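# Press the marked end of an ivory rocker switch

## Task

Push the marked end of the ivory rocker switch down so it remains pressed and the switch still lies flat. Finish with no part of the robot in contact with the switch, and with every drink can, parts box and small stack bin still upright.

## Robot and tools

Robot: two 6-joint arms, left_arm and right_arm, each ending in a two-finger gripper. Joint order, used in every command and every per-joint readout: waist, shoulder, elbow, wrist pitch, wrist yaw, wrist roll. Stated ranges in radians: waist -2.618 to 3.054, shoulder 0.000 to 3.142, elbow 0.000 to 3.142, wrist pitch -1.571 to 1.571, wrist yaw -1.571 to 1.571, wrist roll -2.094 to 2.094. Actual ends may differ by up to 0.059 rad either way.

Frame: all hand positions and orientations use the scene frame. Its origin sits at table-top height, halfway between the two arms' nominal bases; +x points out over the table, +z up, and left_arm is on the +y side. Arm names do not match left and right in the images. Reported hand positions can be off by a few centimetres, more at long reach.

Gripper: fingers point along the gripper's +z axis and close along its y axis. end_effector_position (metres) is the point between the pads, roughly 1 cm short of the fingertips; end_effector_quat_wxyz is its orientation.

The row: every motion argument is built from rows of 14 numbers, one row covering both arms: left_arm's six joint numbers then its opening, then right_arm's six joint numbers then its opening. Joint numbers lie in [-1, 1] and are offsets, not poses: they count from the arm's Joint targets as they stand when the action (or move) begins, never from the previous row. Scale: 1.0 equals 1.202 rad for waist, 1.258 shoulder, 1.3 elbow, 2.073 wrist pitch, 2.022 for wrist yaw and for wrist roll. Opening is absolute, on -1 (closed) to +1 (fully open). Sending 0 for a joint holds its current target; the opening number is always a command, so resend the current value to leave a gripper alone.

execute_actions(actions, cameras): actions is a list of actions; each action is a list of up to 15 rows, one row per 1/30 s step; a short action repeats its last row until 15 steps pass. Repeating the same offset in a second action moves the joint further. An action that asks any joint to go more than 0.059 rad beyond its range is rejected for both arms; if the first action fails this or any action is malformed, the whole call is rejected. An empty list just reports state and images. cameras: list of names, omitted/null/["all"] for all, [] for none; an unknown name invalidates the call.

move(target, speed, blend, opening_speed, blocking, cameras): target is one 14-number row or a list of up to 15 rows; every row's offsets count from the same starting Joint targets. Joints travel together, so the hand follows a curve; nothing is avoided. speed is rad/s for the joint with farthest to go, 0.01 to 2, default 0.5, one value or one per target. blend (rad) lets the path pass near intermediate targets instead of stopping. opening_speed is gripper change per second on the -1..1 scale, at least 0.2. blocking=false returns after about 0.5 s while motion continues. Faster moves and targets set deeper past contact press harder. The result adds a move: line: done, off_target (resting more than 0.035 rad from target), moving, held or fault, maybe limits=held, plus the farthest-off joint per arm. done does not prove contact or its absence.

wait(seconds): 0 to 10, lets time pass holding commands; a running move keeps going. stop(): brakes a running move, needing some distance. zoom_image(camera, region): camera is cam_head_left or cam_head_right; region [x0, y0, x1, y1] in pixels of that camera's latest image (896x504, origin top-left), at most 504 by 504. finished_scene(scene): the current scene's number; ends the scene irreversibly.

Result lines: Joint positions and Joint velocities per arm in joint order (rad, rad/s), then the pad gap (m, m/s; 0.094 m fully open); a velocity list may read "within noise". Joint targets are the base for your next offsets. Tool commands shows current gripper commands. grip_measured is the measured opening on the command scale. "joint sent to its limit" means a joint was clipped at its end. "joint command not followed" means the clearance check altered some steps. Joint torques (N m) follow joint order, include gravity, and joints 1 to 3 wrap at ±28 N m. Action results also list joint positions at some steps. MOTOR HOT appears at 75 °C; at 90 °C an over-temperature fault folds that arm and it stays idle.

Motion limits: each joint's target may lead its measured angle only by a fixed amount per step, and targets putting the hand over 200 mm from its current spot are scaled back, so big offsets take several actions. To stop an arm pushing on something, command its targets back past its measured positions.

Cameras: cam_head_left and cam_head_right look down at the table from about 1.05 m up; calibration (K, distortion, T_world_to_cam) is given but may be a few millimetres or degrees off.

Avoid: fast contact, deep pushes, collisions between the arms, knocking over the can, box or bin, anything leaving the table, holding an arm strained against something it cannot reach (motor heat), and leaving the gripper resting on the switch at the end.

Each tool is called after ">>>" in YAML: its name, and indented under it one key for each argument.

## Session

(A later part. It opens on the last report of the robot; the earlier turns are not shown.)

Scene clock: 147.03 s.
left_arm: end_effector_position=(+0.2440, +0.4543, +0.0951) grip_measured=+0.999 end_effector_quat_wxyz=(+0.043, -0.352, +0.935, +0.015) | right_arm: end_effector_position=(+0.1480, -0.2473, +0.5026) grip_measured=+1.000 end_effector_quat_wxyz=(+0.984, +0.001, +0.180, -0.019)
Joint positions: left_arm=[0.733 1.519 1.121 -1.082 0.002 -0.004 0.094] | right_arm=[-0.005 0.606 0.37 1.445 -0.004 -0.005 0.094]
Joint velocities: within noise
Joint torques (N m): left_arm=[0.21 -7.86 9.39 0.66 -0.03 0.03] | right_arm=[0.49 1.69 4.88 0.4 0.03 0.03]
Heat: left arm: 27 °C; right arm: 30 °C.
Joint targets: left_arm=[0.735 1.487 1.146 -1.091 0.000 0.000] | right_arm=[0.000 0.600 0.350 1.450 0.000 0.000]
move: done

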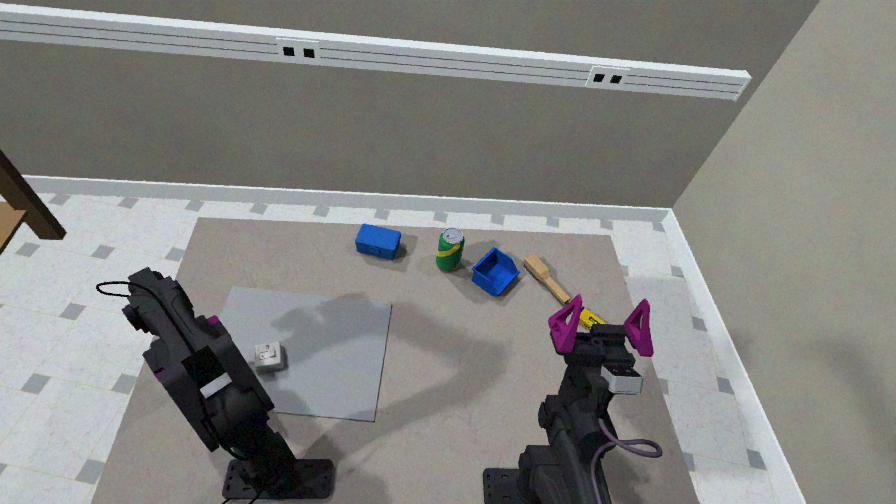

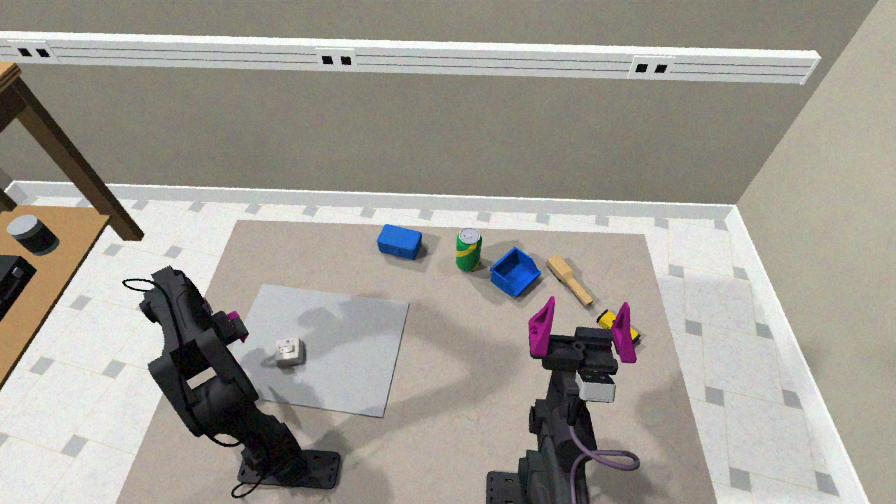

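>>> move:
  target: [0, 0, 0, 0, 0, 0, 1, -0.322, 0.849, 0.652, -0.98, 0, 0, 1]
  speed: 1.0
  cameras: []

>>> move:
  target: [0, 0, 0, 0, 0, 0, 1, 0, 0, 0, -0.236, 0, 0, 1]
  speed: 0.6

>>> zoom_image:
  camera: "cam_head_left"
  region: [500, 290, 620, 400]

>>> zoom_image:
  camera: "cam_head_right"
  region: [500, 290, 620, 400]

Scene clock: 159.50 s.
left_arm: end_effector_position=(+0.2437, +0.4540, +0.0951) grip_measured=+0.999 end_effector_quat_wxyz=(+0.042, -0.352, +0.935, +0.014) | right_arm: end_effector_position=(+0.3773, -0.4064, +0.1012) grip_measured=+1.000 end_effector_quat_wxyz=(+0.245, +0.197, +0.948, -0.050)
Joint positions: left_arm=[0.733 1.519 1.121 -1.084 0.002 -0.004 0.094] | right_arm=[-0.385 1.654 1.16 -0.571 -0.004 -0.004 0.094]
Joint velocities: within noise
Joint torques (N m): left_arm=[0.28 -7.9 9.29 0.63 0 0.01] | right_arm=[-0.16 -5.53 10.44 1.26 0.04 0.02]
Heat: left arm: 28 °C; right arm: 31 °C.
Joint targets: left_arm=[0.735 1.487 1.146 -1.091 0.000 0.000] | right_arm=[-0.387 1.668 1.198 -0.582 0.000 0.000]
move: off_target (right_arm); right_arm: the elbow is farthest, 0.037 rad from its target
No camera images: "cameras" was empty.

Scene clock: 161.07 s.
left_arm: end_effector_position=(+0.2437, +0.4540, +0.0951) grip_measured=+0.999 end_effector_quat_wxyz=(+0.042, -0.352, +0.935, +0.014) | right_arm: end_effector_position=(+0.2707, -0.3594, +0.0701) grip_measured=+1.000 end_effector_quat_wxyz=(+0.008, +0.204, +0.979, +0.000)
Joint positions: left_arm=[0.733 1.519 1.121 -1.084 0.002 -0.004 0.094] | right_arm=[-0.385 1.654 1.16 -1.061 -0.004 -0.004 0.094]
Joint velocities: within noise
Joint torques (N m): left_arm=[0.14 -7.92 9.46 0.64 0 0] | right_arm=[-0.16 -4.82 9.59 0.26 0.04 0.03]
Heat: left arm: 28 °C; right arm: 31 °C.
Joint targets: left_arm=[0.735 1.487 1.146 -1.091 0.000 0.000] | right_arm=[-0.387 1.668 1.198 -1.071 0.000 0.000]
move: off_target (right_arm); right_arm: the elbow is farthest, 0.038 rad from its target

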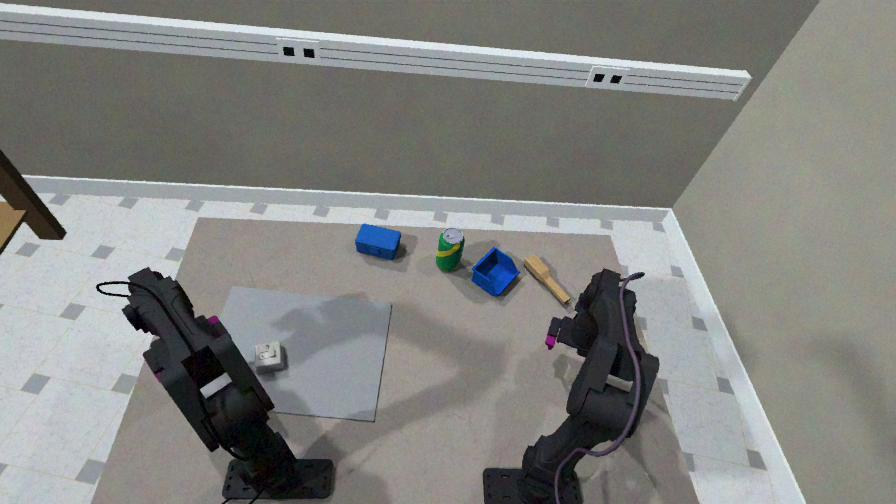

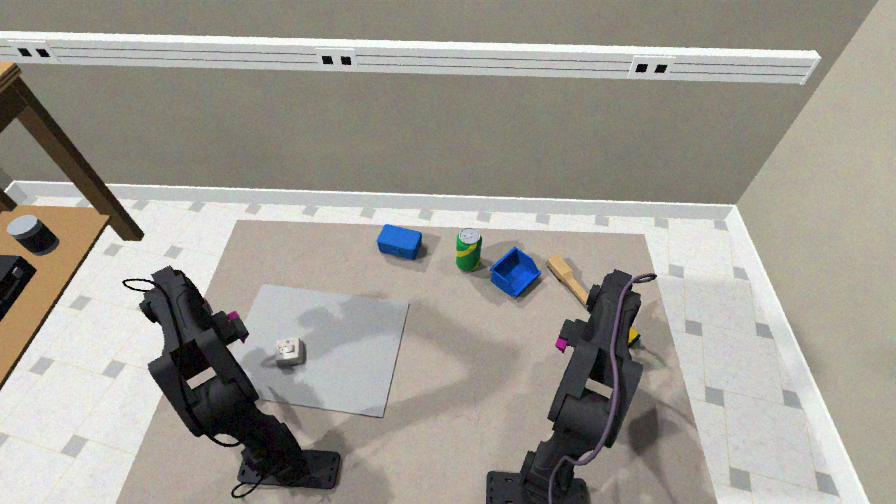

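Scaled by 4.200 from the camera's 896x504 image, which has a finer 1280x720 frame.

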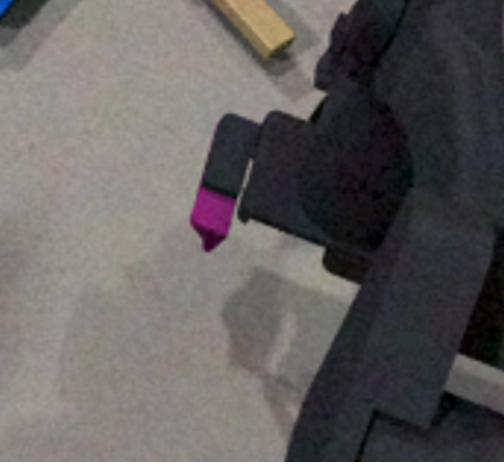

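Scaled by 4.200 from the camera's 896x504 image, which has a finer 1280x720 frame.

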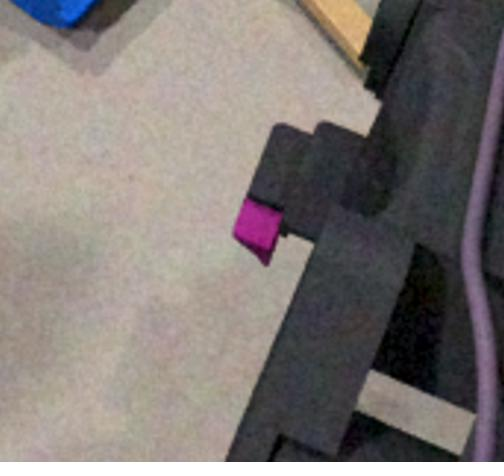

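>>> move:
  target: [-0.6572, 0.6383, 0.7415, -0.1336, 0, 0, 1, 0.4368, 0.3172, 0.4246, -0.0789, 0, 0, 1]
  speed: 0.6

>>> zoom_image:
  camera: "cam_head_left"
  region: [280, 240, 380, 330]

>>> zoom_image:
  camera: "cam_head_right"
  region: [290, 240, 390, 330]

>>> zoom_image:
  camera: "cam_head_left"
  region: [450, 270, 550, 360]

>>> zoom_image:
  camera: "cam_head_right"
  region: [460, 270, 560, 360]

Scene clock: 171.80 s.
left_arm: end_effector_position=(+0.4812, +0.2378, +0.0871) grip_measured=+0.999 end_effector_quat_wxyz=(+0.014, +0.037, +0.999, -0.001) | right_arm: end_effector_position=(+0.3975, -0.1982, +0.0835) grip_measured=+1.000 end_effector_quat_wxyz=(+0.009, -0.058, +0.998, +0.002)
Joint positions: left_arm=[-0.06 2.267 2.083 -1.359 0.002 -0.004 0.094] | right_arm=[0.142 2.042 1.714 -1.225 -0.003 -0.004 0.094]
Joint velocities: within noise
Joint torques (N m): left_arm=[0.44 -9.62 9.32 0.51 0 0.04] | right_arm=[-0.39 -7.43 9.55 0.31 0.03 0.02]
Heat: left arm: 28 °C; right arm: 32 °C.
Joint targets: left_arm=[-0.055 2.290 2.109 -1.368 0.000 -0.001] | right_arm=[0.138 2.067 1.750 -1.234 0.000 0.001]
move: off_target (right_arm); right_arm: the elbow is farthest, 0.036 rad from its target

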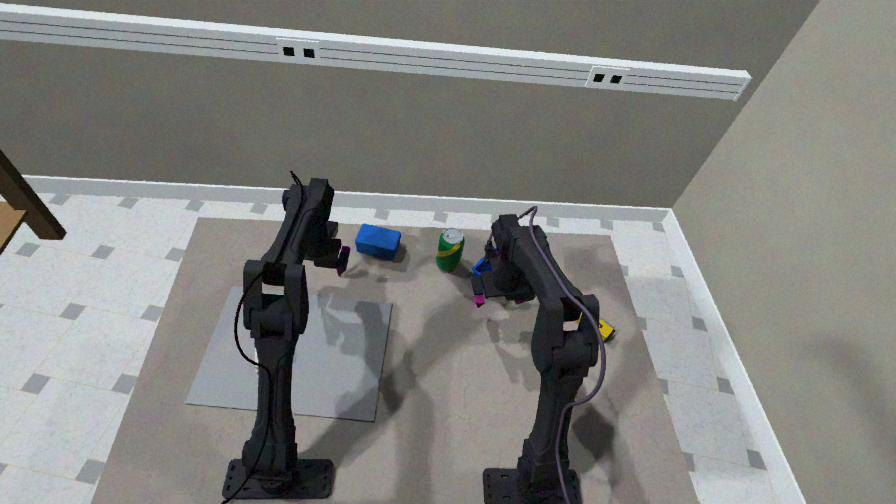

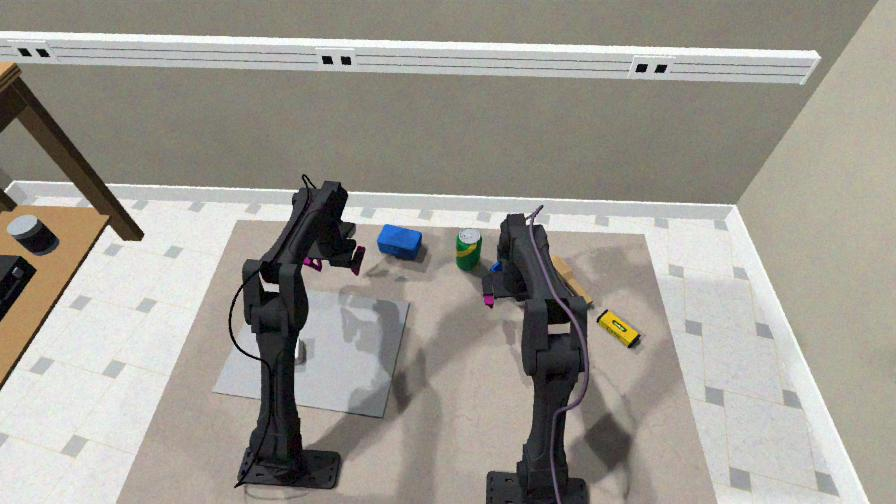

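Scaled by 5.040 from the camera's 896x504 image, which has a finer 1280x720 frame.

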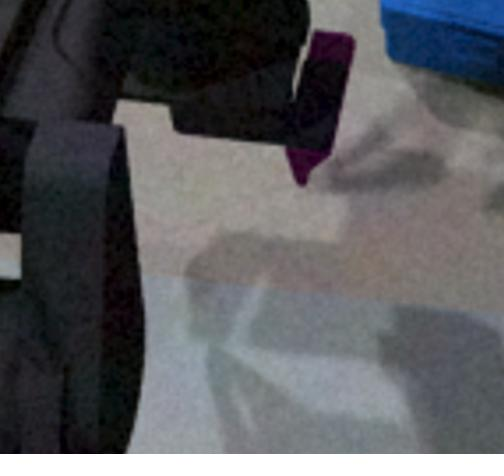

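Scaled by 5.040 from the camera's 896x504 image, which has a finer 1280x720 frame.

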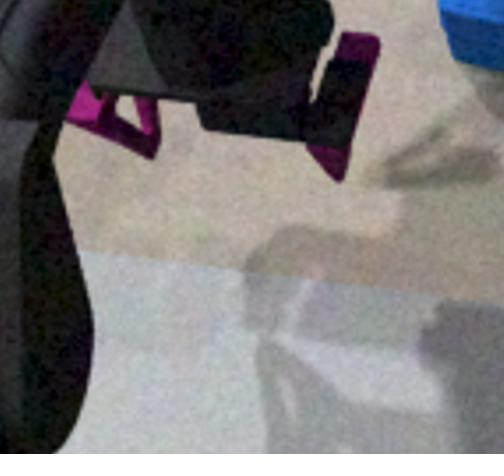

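Scaled by 5.040 from the camera's 896x504 image, which has a finer 1280x720 frame.

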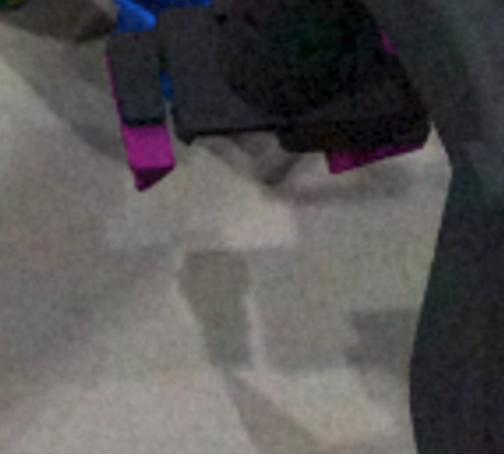

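Scaled by 5.040 from the camera's 896x504 image, which has a finer 1280x720 frame.

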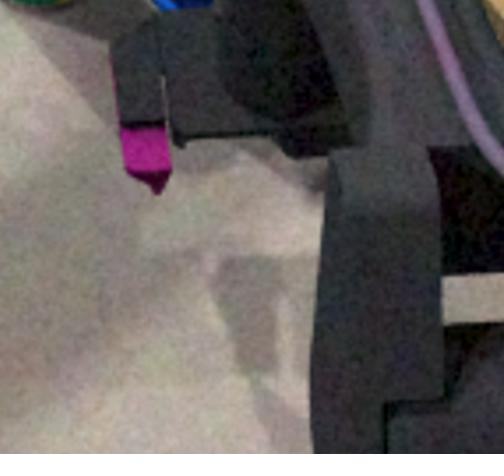

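>>> move:
  target: [0, 0, 0, 0, 0, 0.25, 1, 0, 0, 0, 0, 0.125, 0, 1]
  speed: 0.6
  cameras: []

Scene clock: 219.60 s.
left_arm: end_effector_position=(+0.4809, +0.2378, +0.0871) grip_measured=+0.999 end_effector_quat_wxyz=(+0.013, +0.282, +0.959, +0.002) | right_arm: end_effector_position=(+0.4019, -0.2403, +0.0884) grip_measured=+1.000 end_effector_quat_wxyz=(+0.015, -0.057, +0.991, -0.117)
Joint positions: left_arm=[-0.06 2.267 2.083 -1.361 0.002 0.495 0.094] | right_arm=[0.142 2.042 1.714 -1.226 0.237 -0.004 0.094]
Joint velocities: within noise
Joint torques (N m): left_arm=[0.27 -9.63 9.4 0.5 -0.01 0.07] | right_arm=[-0.39 -7.42 9.57 0.29 0.32 0.02]
Heat: left arm: 31 °C; right arm: 32 °C.
Joint targets: left_arm=[-0.055 2.290 2.109 -1.368 0.000 0.505] | right_arm=[0.138 2.067 1.750 -1.234 0.253 0.001]
move: off_target (right_arm); right_arm: the elbow is farthest, 0.036 rad from its target
No camera images: "cameras" was empty.

>>> finished_scene:
  scene: 1

The scene is finished: the task was done.


## Next scene

The same job, from a new start.

>>> execute_actions:
  actions: []

Scene clock: 0.00 s.
left_arm: end_effector_position=(+0.4364, +0.2538, +0.1116) grip_measured=+1.000 end_effector_quat_wxyz=(+0.579, +0.028, +0.810, -0.084) | right_arm: end_effector_position=(+0.3944, -0.2769, +0.0830) grip_measured=+1.000 end_effector_quat_wxyz=(+0.563, +0.034, +0.826, +0.021)
Joint positions: left_arm=[0.065 1.514 0.411 0.774 0.215 -0.036 0.094] | right_arm=[-0.117 1.567 0.353 0.835 -0.132 0.026 0.094]
Joint velocities: within noise
Joint torques (N m): no reading
Heat: left arm: 25 °C; right arm: 28 °C.
Joint targets: left_arm=[0.065 1.504 0.421 0.785 0.216 -0.036] | right_arm=[-0.117 1.561 0.359 0.836 -0.133 0.026]
Tool commands: left_gripper/opening=+1.0 right_gripper/opening=+1.0

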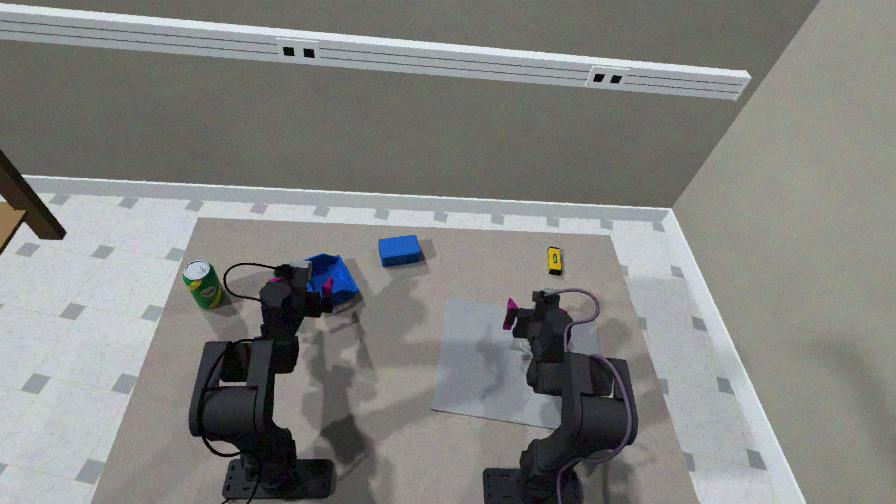

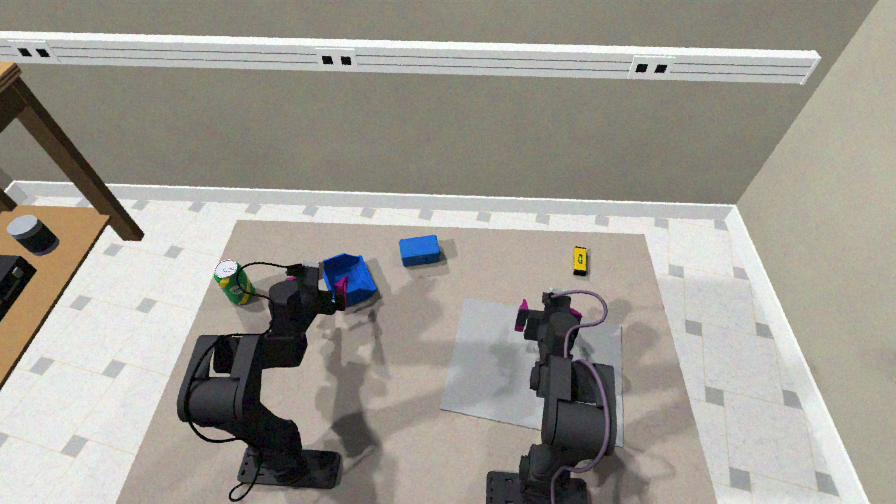

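>>> zoom_image:
  camera: "cam_head_left"
  region: [470, 300, 570, 390]

>>> zoom_image:
  camera: "cam_head_right"
  region: [490, 290, 630, 410]

Scaled by 5.040 from the camera's 896x504 image, which has a finer 1280x720 frame.

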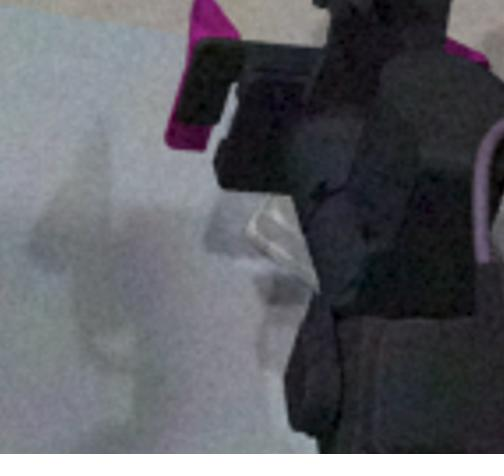

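Scaled by 3.600 from the camera's 896x504 image, which has a finer 1280x720 frame.

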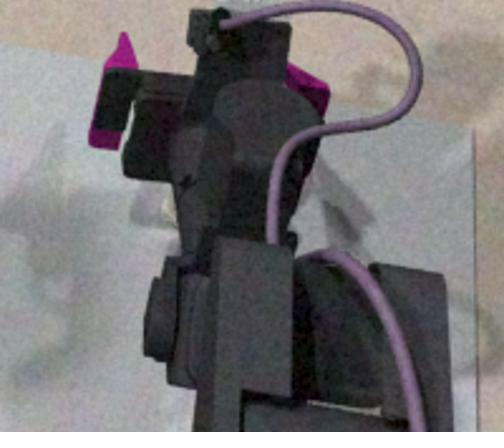

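>>> move:
  target:
    - [0,0,0,0,0,0,1, -0.194, 0.047, 0.6085, -0.3068, 0.0658, -0.0129, 1]
    - [0,0,0,0,0,0,1, -0.4434, 0.06, 0.647, -0.9194, 0.0658, -0.0129, 1]
  speed: 1.0
  blend: 0.15

>>> zoom_image:
  camera: "cam_head_left"
  region: [490, 300, 590, 400]

>>> zoom_image:
  camera: "cam_head_right"
  region: [500, 300, 600, 400]

Scene clock: 8.40 s.
left_arm: end_effector_position=(+0.4364, +0.2538, +0.1116) grip_measured=+1.000 end_effector_quat_wxyz=(+0.579, +0.028, +0.810, -0.084) | right_arm: end_effector_position=(+0.2347, -0.4253, +0.0803) grip_measured=+1.000 end_effector_quat_wxyz=(+0.028, +0.334, +0.942, -0.005)
Joint positions: left_arm=[0.065 1.514 0.411 0.774 0.215 -0.036 0.094] | right_arm=[-0.647 1.619 1.163 -1.059 -0.01 0.005 0.094]
Joint velocities: within noise
Joint torques (N m): left_arm=[-0.08 -5.33 7.25 2.24 0.11 0] | right_arm=[-0.27 -4.34 9.69 0.34 0.1 -0.08]
Heat: left arm: 26 °C; right arm: 29 °C.
Joint targets: left_arm=[0.065 1.504 0.421 0.785 0.216 -0.036] | right_arm=[-0.650 1.636 1.200 -1.070 0.000 0.000]
move: off_target (right_arm); right_arm: the elbow is farthest, 0.037 rad from its target

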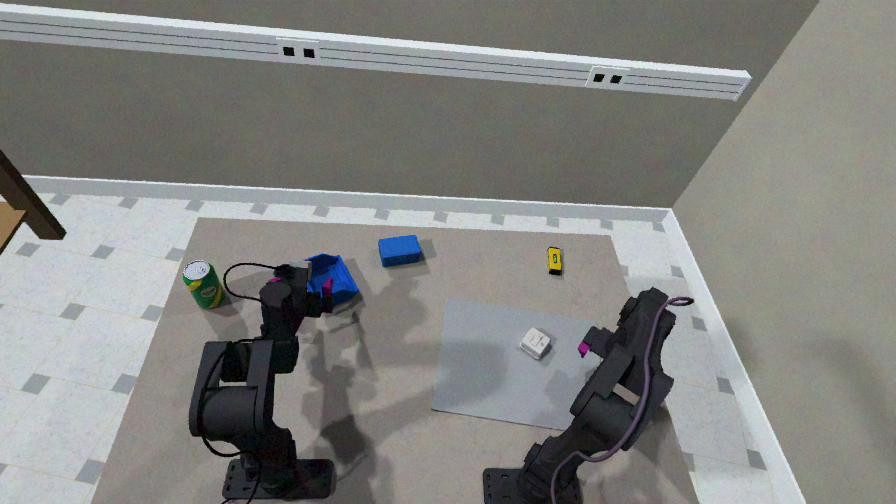

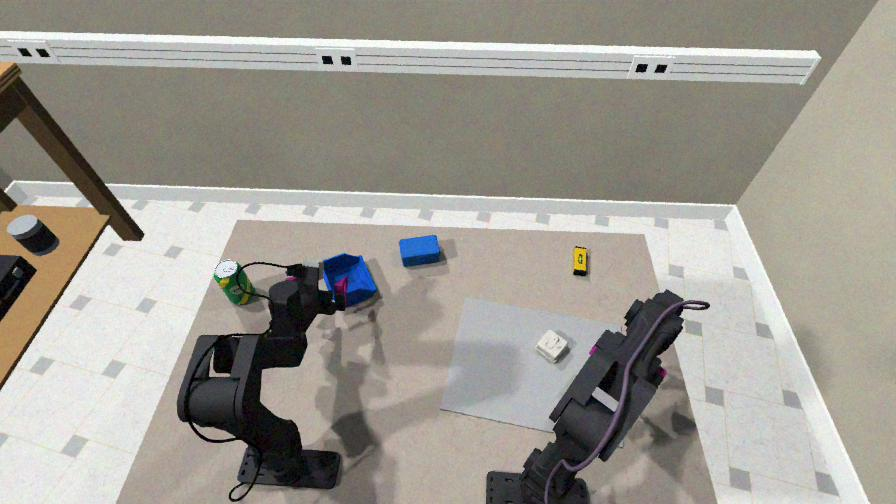

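Scaled by 5.040 from the camera's 896x504 image, which has a finer 1280x720 frame.

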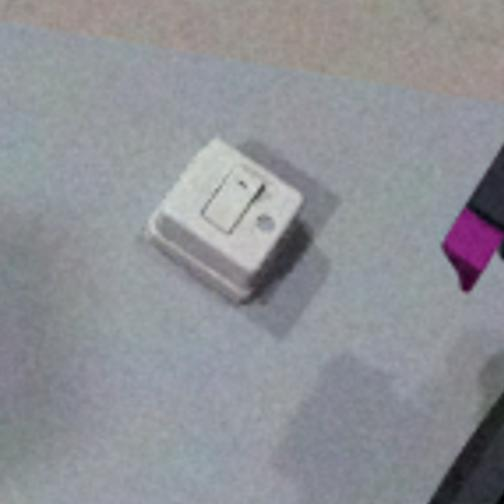

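Scaled by 5.040 from the camera's 896x504 image, which has a finer 1280x720 frame.

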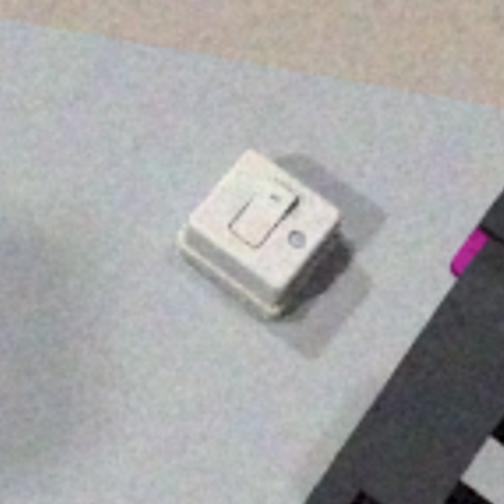

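>>> move:
  target: [0,0,0,0,0,0,1, 0.2937, 0.1693, 0.1546, -0.0207, 0, 0, 1]
  speed: 0.5

>>> zoom_image:
  camera: "cam_head_left"
  region: [505, 305, 575, 375]

>>> zoom_image:
  camera: "cam_head_right"
  region: [520, 305, 590, 375]

Scene clock: 18.40 s.
left_arm: end_effector_position=(+0.4364, +0.2538, +0.1116) grip_measured=+1.000 end_effector_quat_wxyz=(+0.579, +0.028, +0.810, -0.084) | right_arm: end_effector_position=(+0.3222, -0.3481, +0.0689) grip_measured=+1.000 end_effector_quat_wxyz=(+0.002, +0.163, +0.987, +0.003)
Joint positions: left_arm=[0.065 1.514 0.411 0.774 0.215 -0.036 0.094] | right_arm=[-0.293 1.83 1.364 -1.102 -0.006 0.004 0.094]
Joint velocities: within noise
Joint torques (N m): left_arm=[-0.1 -5.33 7.17 2.25 0.08 -0.04] | right_arm=[-0.35 -5.96 9.58 0.2 0.09 -0.07]
Heat: left arm: 28 °C; right arm: 31 °C.
Joint targets: left_arm=[0.065 1.504 0.421 0.785 0.216 -0.036] | right_arm=[-0.297 1.849 1.401 -1.113 0.000 0.000]
move: off_target (right_arm); right_arm: the elbow is farthest, 0.037 rad from its target

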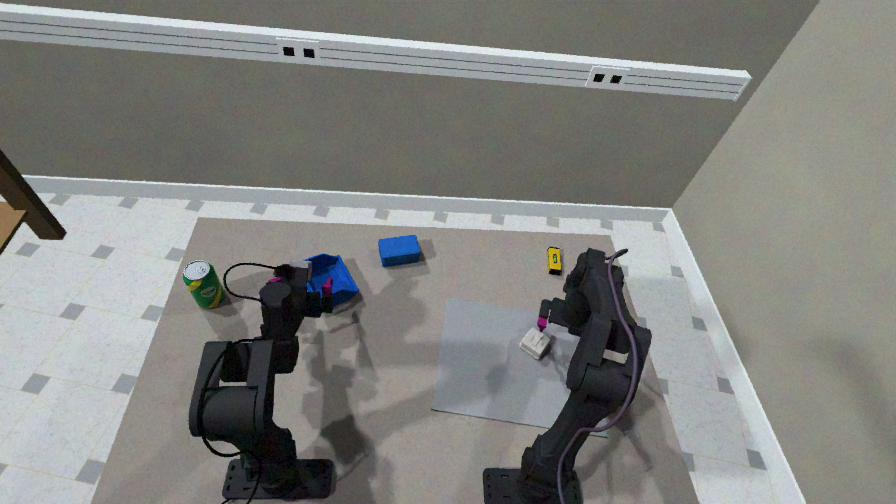

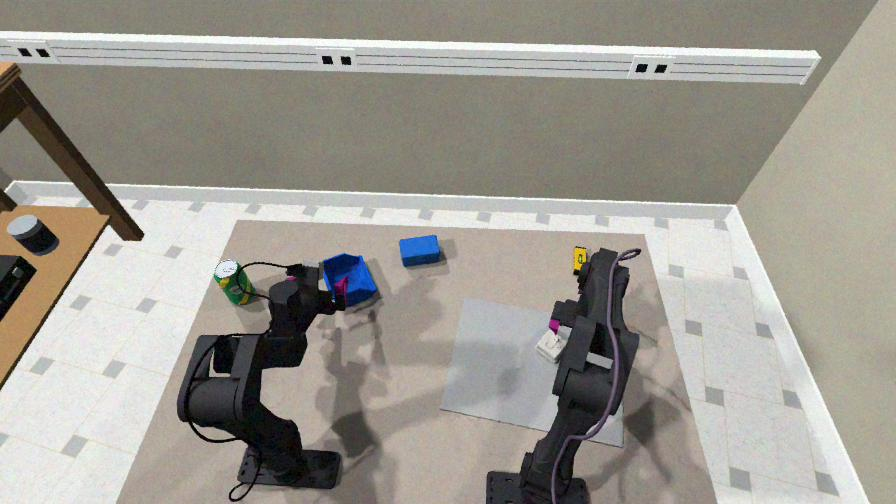

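Scaled by 7.200 from the camera's 896x504 image, which has a finer 1280x720 frame.

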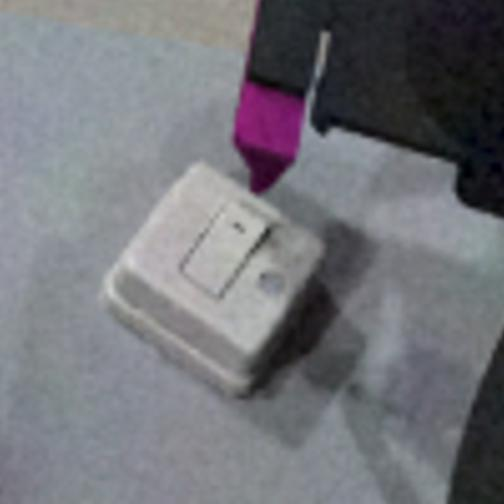

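Scaled by 7.200 from the camera's 896x504 image, which has a finer 1280x720 frame.

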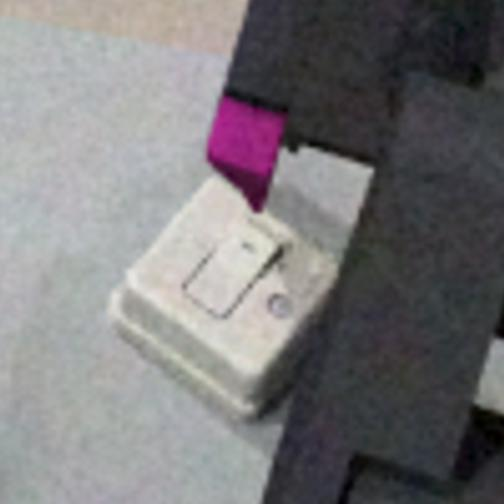

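>>> move:
  target:
    - [0,0,0,0,0,0,1, -0.0079, 0.0203, -0.0823, 0.0521, 0, 0, 1]
    - [0,0,0,0,0,0,1, -0.0079, 0.0429, -0.1223, 0.0921, 0, 0, 1]
  speed: [0.25, 0.08]
  blend: 0.01

>>> zoom_image:
  camera: "cam_head_left"
  region: [510, 310, 570, 370]

>>> zoom_image:
  camera: "cam_head_right"
  region: [525, 315, 585, 375]

Scene clock: 26.67 s.
left_arm: end_effector_position=(+0.4364, +0.2538, +0.1116) grip_measured=+1.000 end_effector_quat_wxyz=(+0.579, +0.028, +0.810, -0.084) | right_arm: end_effector_position=(+0.3263, -0.3516, +0.0357) grip_measured=+1.000 end_effector_quat_wxyz=(+0.011, +0.166, +0.986, +0.004)
Joint positions: left_arm=[0.065 1.514 0.411 0.774 0.215 -0.036 0.094] | right_arm=[-0.302 1.869 1.278 -0.96 -0.012 0.001 0.094]
Joint velocities: within noise
Joint torques (N m): left_arm=[0.05 -5.22 7.27 2.22 0.07 -0.03] | right_arm=[-0.46 -5.14 3.37 0.8 0.13 -0.04]
Heat: left arm: 29 °C; right arm: 31 °C.
Joint targets: left_arm=[0.065 1.504 0.421 0.785 0.216 -0.036] | right_arm=[-0.306 1.903 1.243 -0.922 0.000 0.000]
move: off_target (right_arm); right_arm: the wrist pitch is farthest, 0.038 rad from its target

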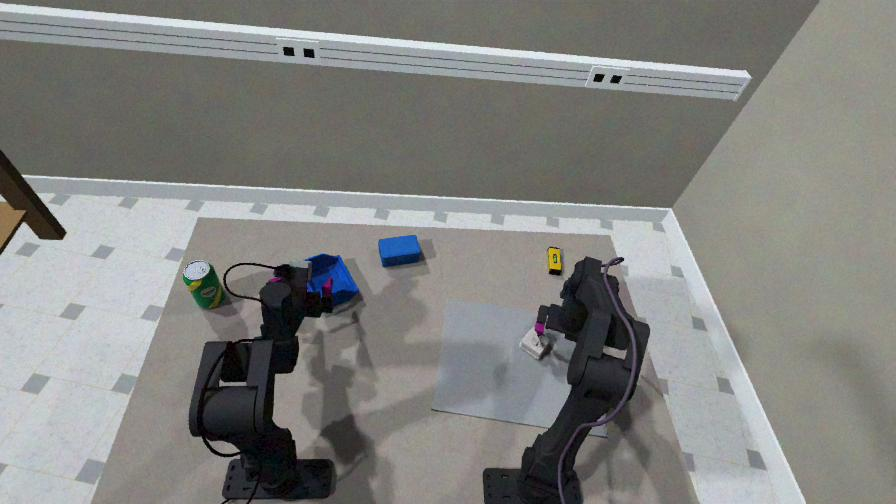

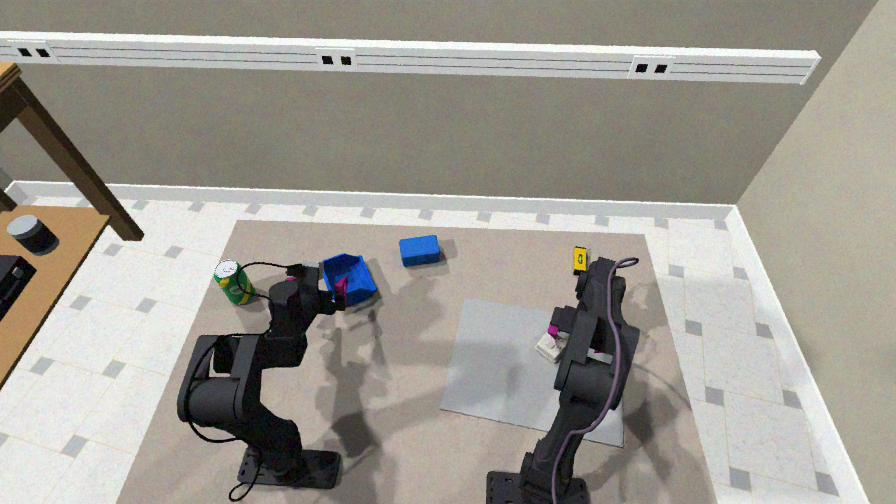

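Scaled by 8.400 from the camera's 896x504 image, which has a finer 1280x720 frame.

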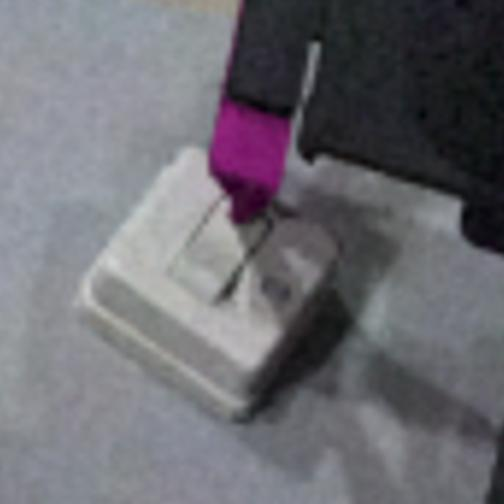

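Scaled by 8.400 from the camera's 896x504 image, which has a finer 1280x720 frame.

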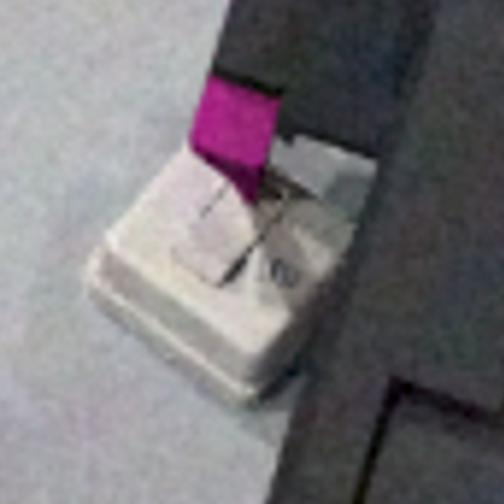

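>>> execute_actions:
  actions: []

>>> zoom_image:
  camera: "cam_head_left"
  region: [490, 300, 590, 400]

>>> zoom_image:
  camera: "cam_head_right"
  region: [500, 300, 600, 400]

Scene clock: 32.97 s.
left_arm: end_effector_position=(+0.4364, +0.2538, +0.1116) grip_measured=+1.000 end_effector_quat_wxyz=(+0.579, +0.028, +0.810, -0.084) | right_arm: end_effector_position=(+0.3264, -0.3517, +0.0357) grip_measured=+1.000 end_effector_quat_wxyz=(+0.011, +0.166, +0.986, +0.004)
Joint positions: left_arm=[0.065 1.514 0.411 0.774 0.215 -0.036 0.094] | right_arm=[-0.303 1.869 1.278 -0.959 -0.012 0.001 0.094]
Joint velocities: within noise
Joint torques (N m): left_arm=[-0.08 -5.37 7.32 2.25 0.08 -0.04] | right_arm=[-0.36 -5.14 3.36 0.8 0.14 -0.02]
Heat: left arm: 30 °C; right arm: 30 °C.
Joint targets: left_arm=[0.065 1.504 0.421 0.785 0.216 -0.036] | right_arm=[-0.307 1.903 1.243 -0.922 0.000 0.000]
Tool commands: left_gripper/opening=+1.0 right_gripper/opening=+1.0

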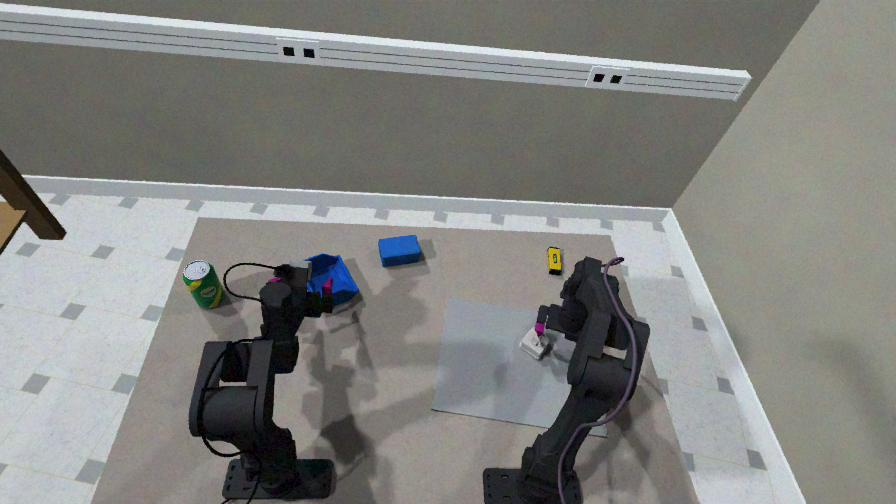

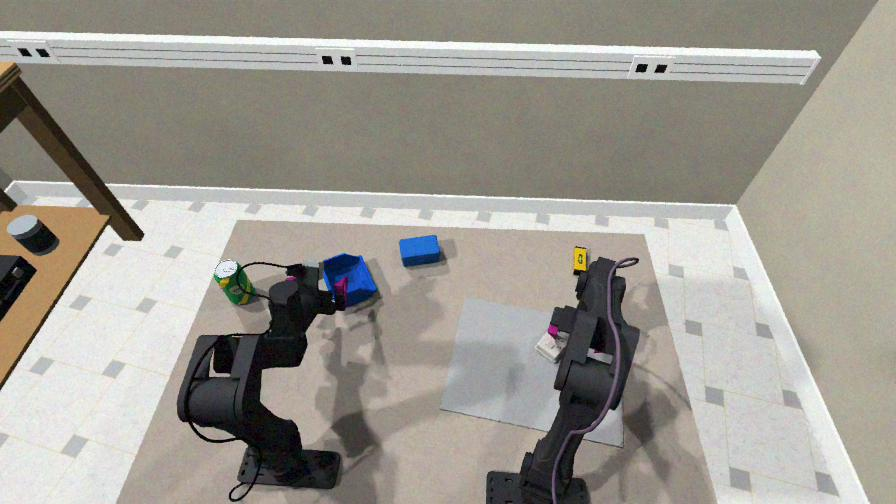

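Scaled by 5.040 from the camera's 896x504 image, which has a finer 1280x720 frame.

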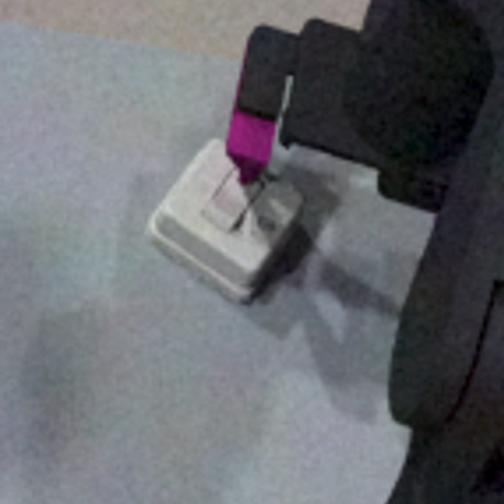

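Scaled by 5.040 from the camera's 896x504 image, which has a finer 1280x720 frame.

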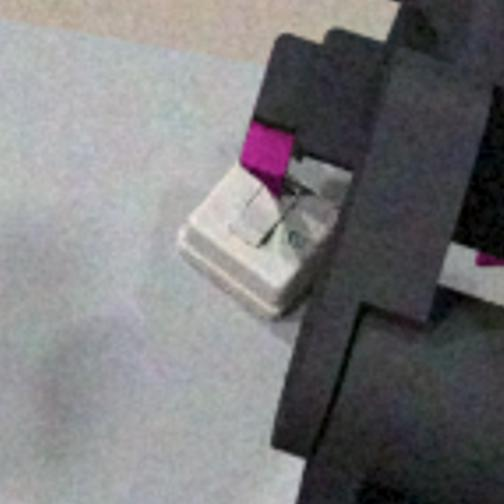

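>>> move:
  target:
    - [0,0,0,0,0,0,1, 0,-0.08,0.125,-0.098,0,0,1]
    - [0,0,0,0,0,0,1, -0.286,-0.11,0.16,-0.098,0,0,1]
  speed: 0.4
  blend: 0.03

>>> zoom_image:
  camera: "cam_head_left"
  region: [490, 300, 590, 400]

>>> zoom_image:
  camera: "cam_head_right"
  region: [500, 300, 600, 400]

Scene clock: 35.70 s.
left_arm: end_effector_position=(+0.4364, +0.2538, +0.1116) grip_measured=+1.000 end_effector_quat_wxyz=(+0.579, +0.028, +0.810, -0.084) | right_arm: end_effector_position=(+0.2752, -0.4613, +0.0912) grip_measured=+1.000 end_effector_quat_wxyz=(+0.034, +0.335, +0.942, -0.009)
Joint positions: left_arm=[0.065 1.514 0.411 0.774 0.215 -0.036 0.094] | right_arm=[-0.653 1.8 1.415 -1.114 -0.007 0.001 0.094]
Joint velocities: within noise
Joint torques (N m): left_arm=[-0.1 -5.23 7.23 2.24 0.06 0] | right_arm=[0.21 -9.87 9.63 0.35 0.07 -0.03]
Heat: left arm: 30 °C; right arm: 31 °C.
Joint targets: left_arm=[0.065 1.504 0.421 0.785 0.216 -0.036] | right_arm=[-0.650 1.765 1.450 -1.126 0.000 0.000]
move: off_target (right_arm); right_arm: the shoulder is farthest, 0.036 rad from its target

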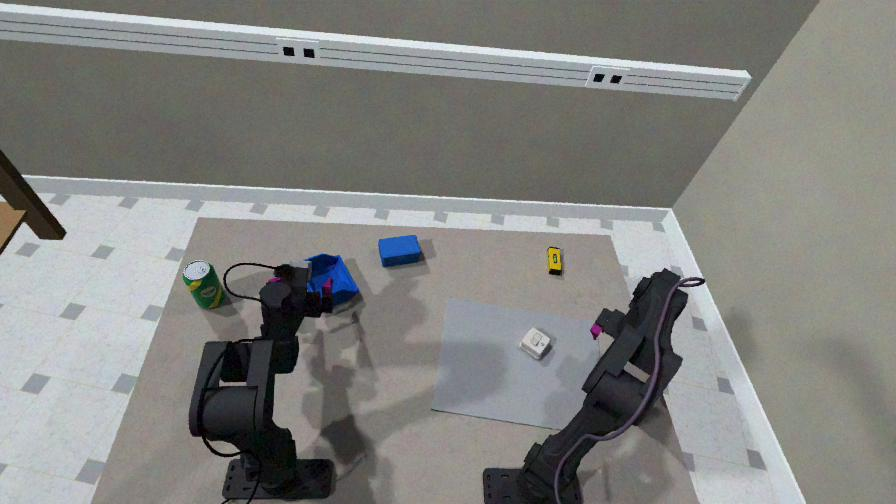

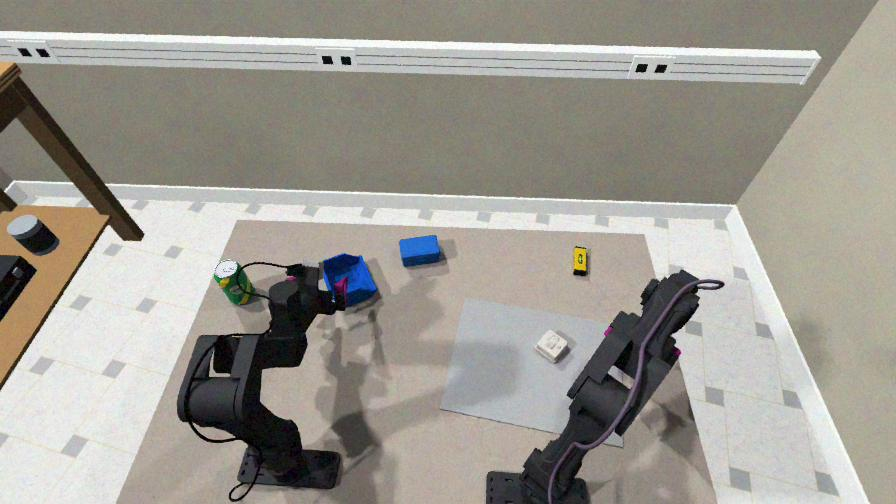

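Scaled by 5.040 from the camera's 896x504 image, which has a finer 1280x720 frame.

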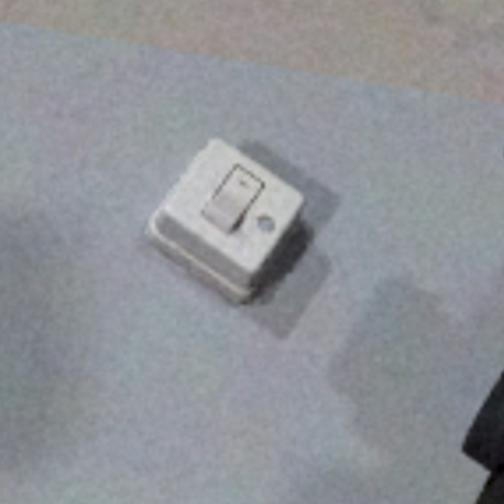

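Scaled by 5.040 from the camera's 896x504 image, which has a finer 1280x720 frame.

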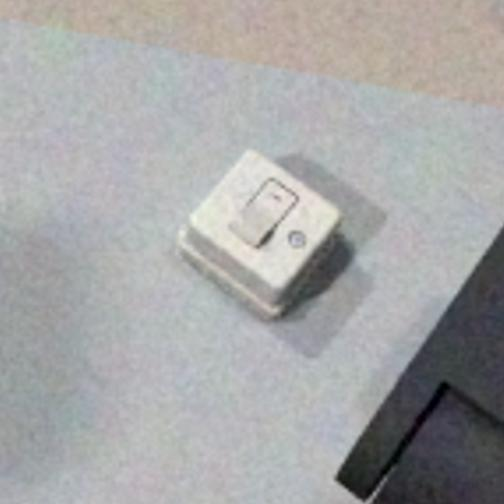

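>>> finished_scene:
  scene: 2

The scene is finished: the task was done.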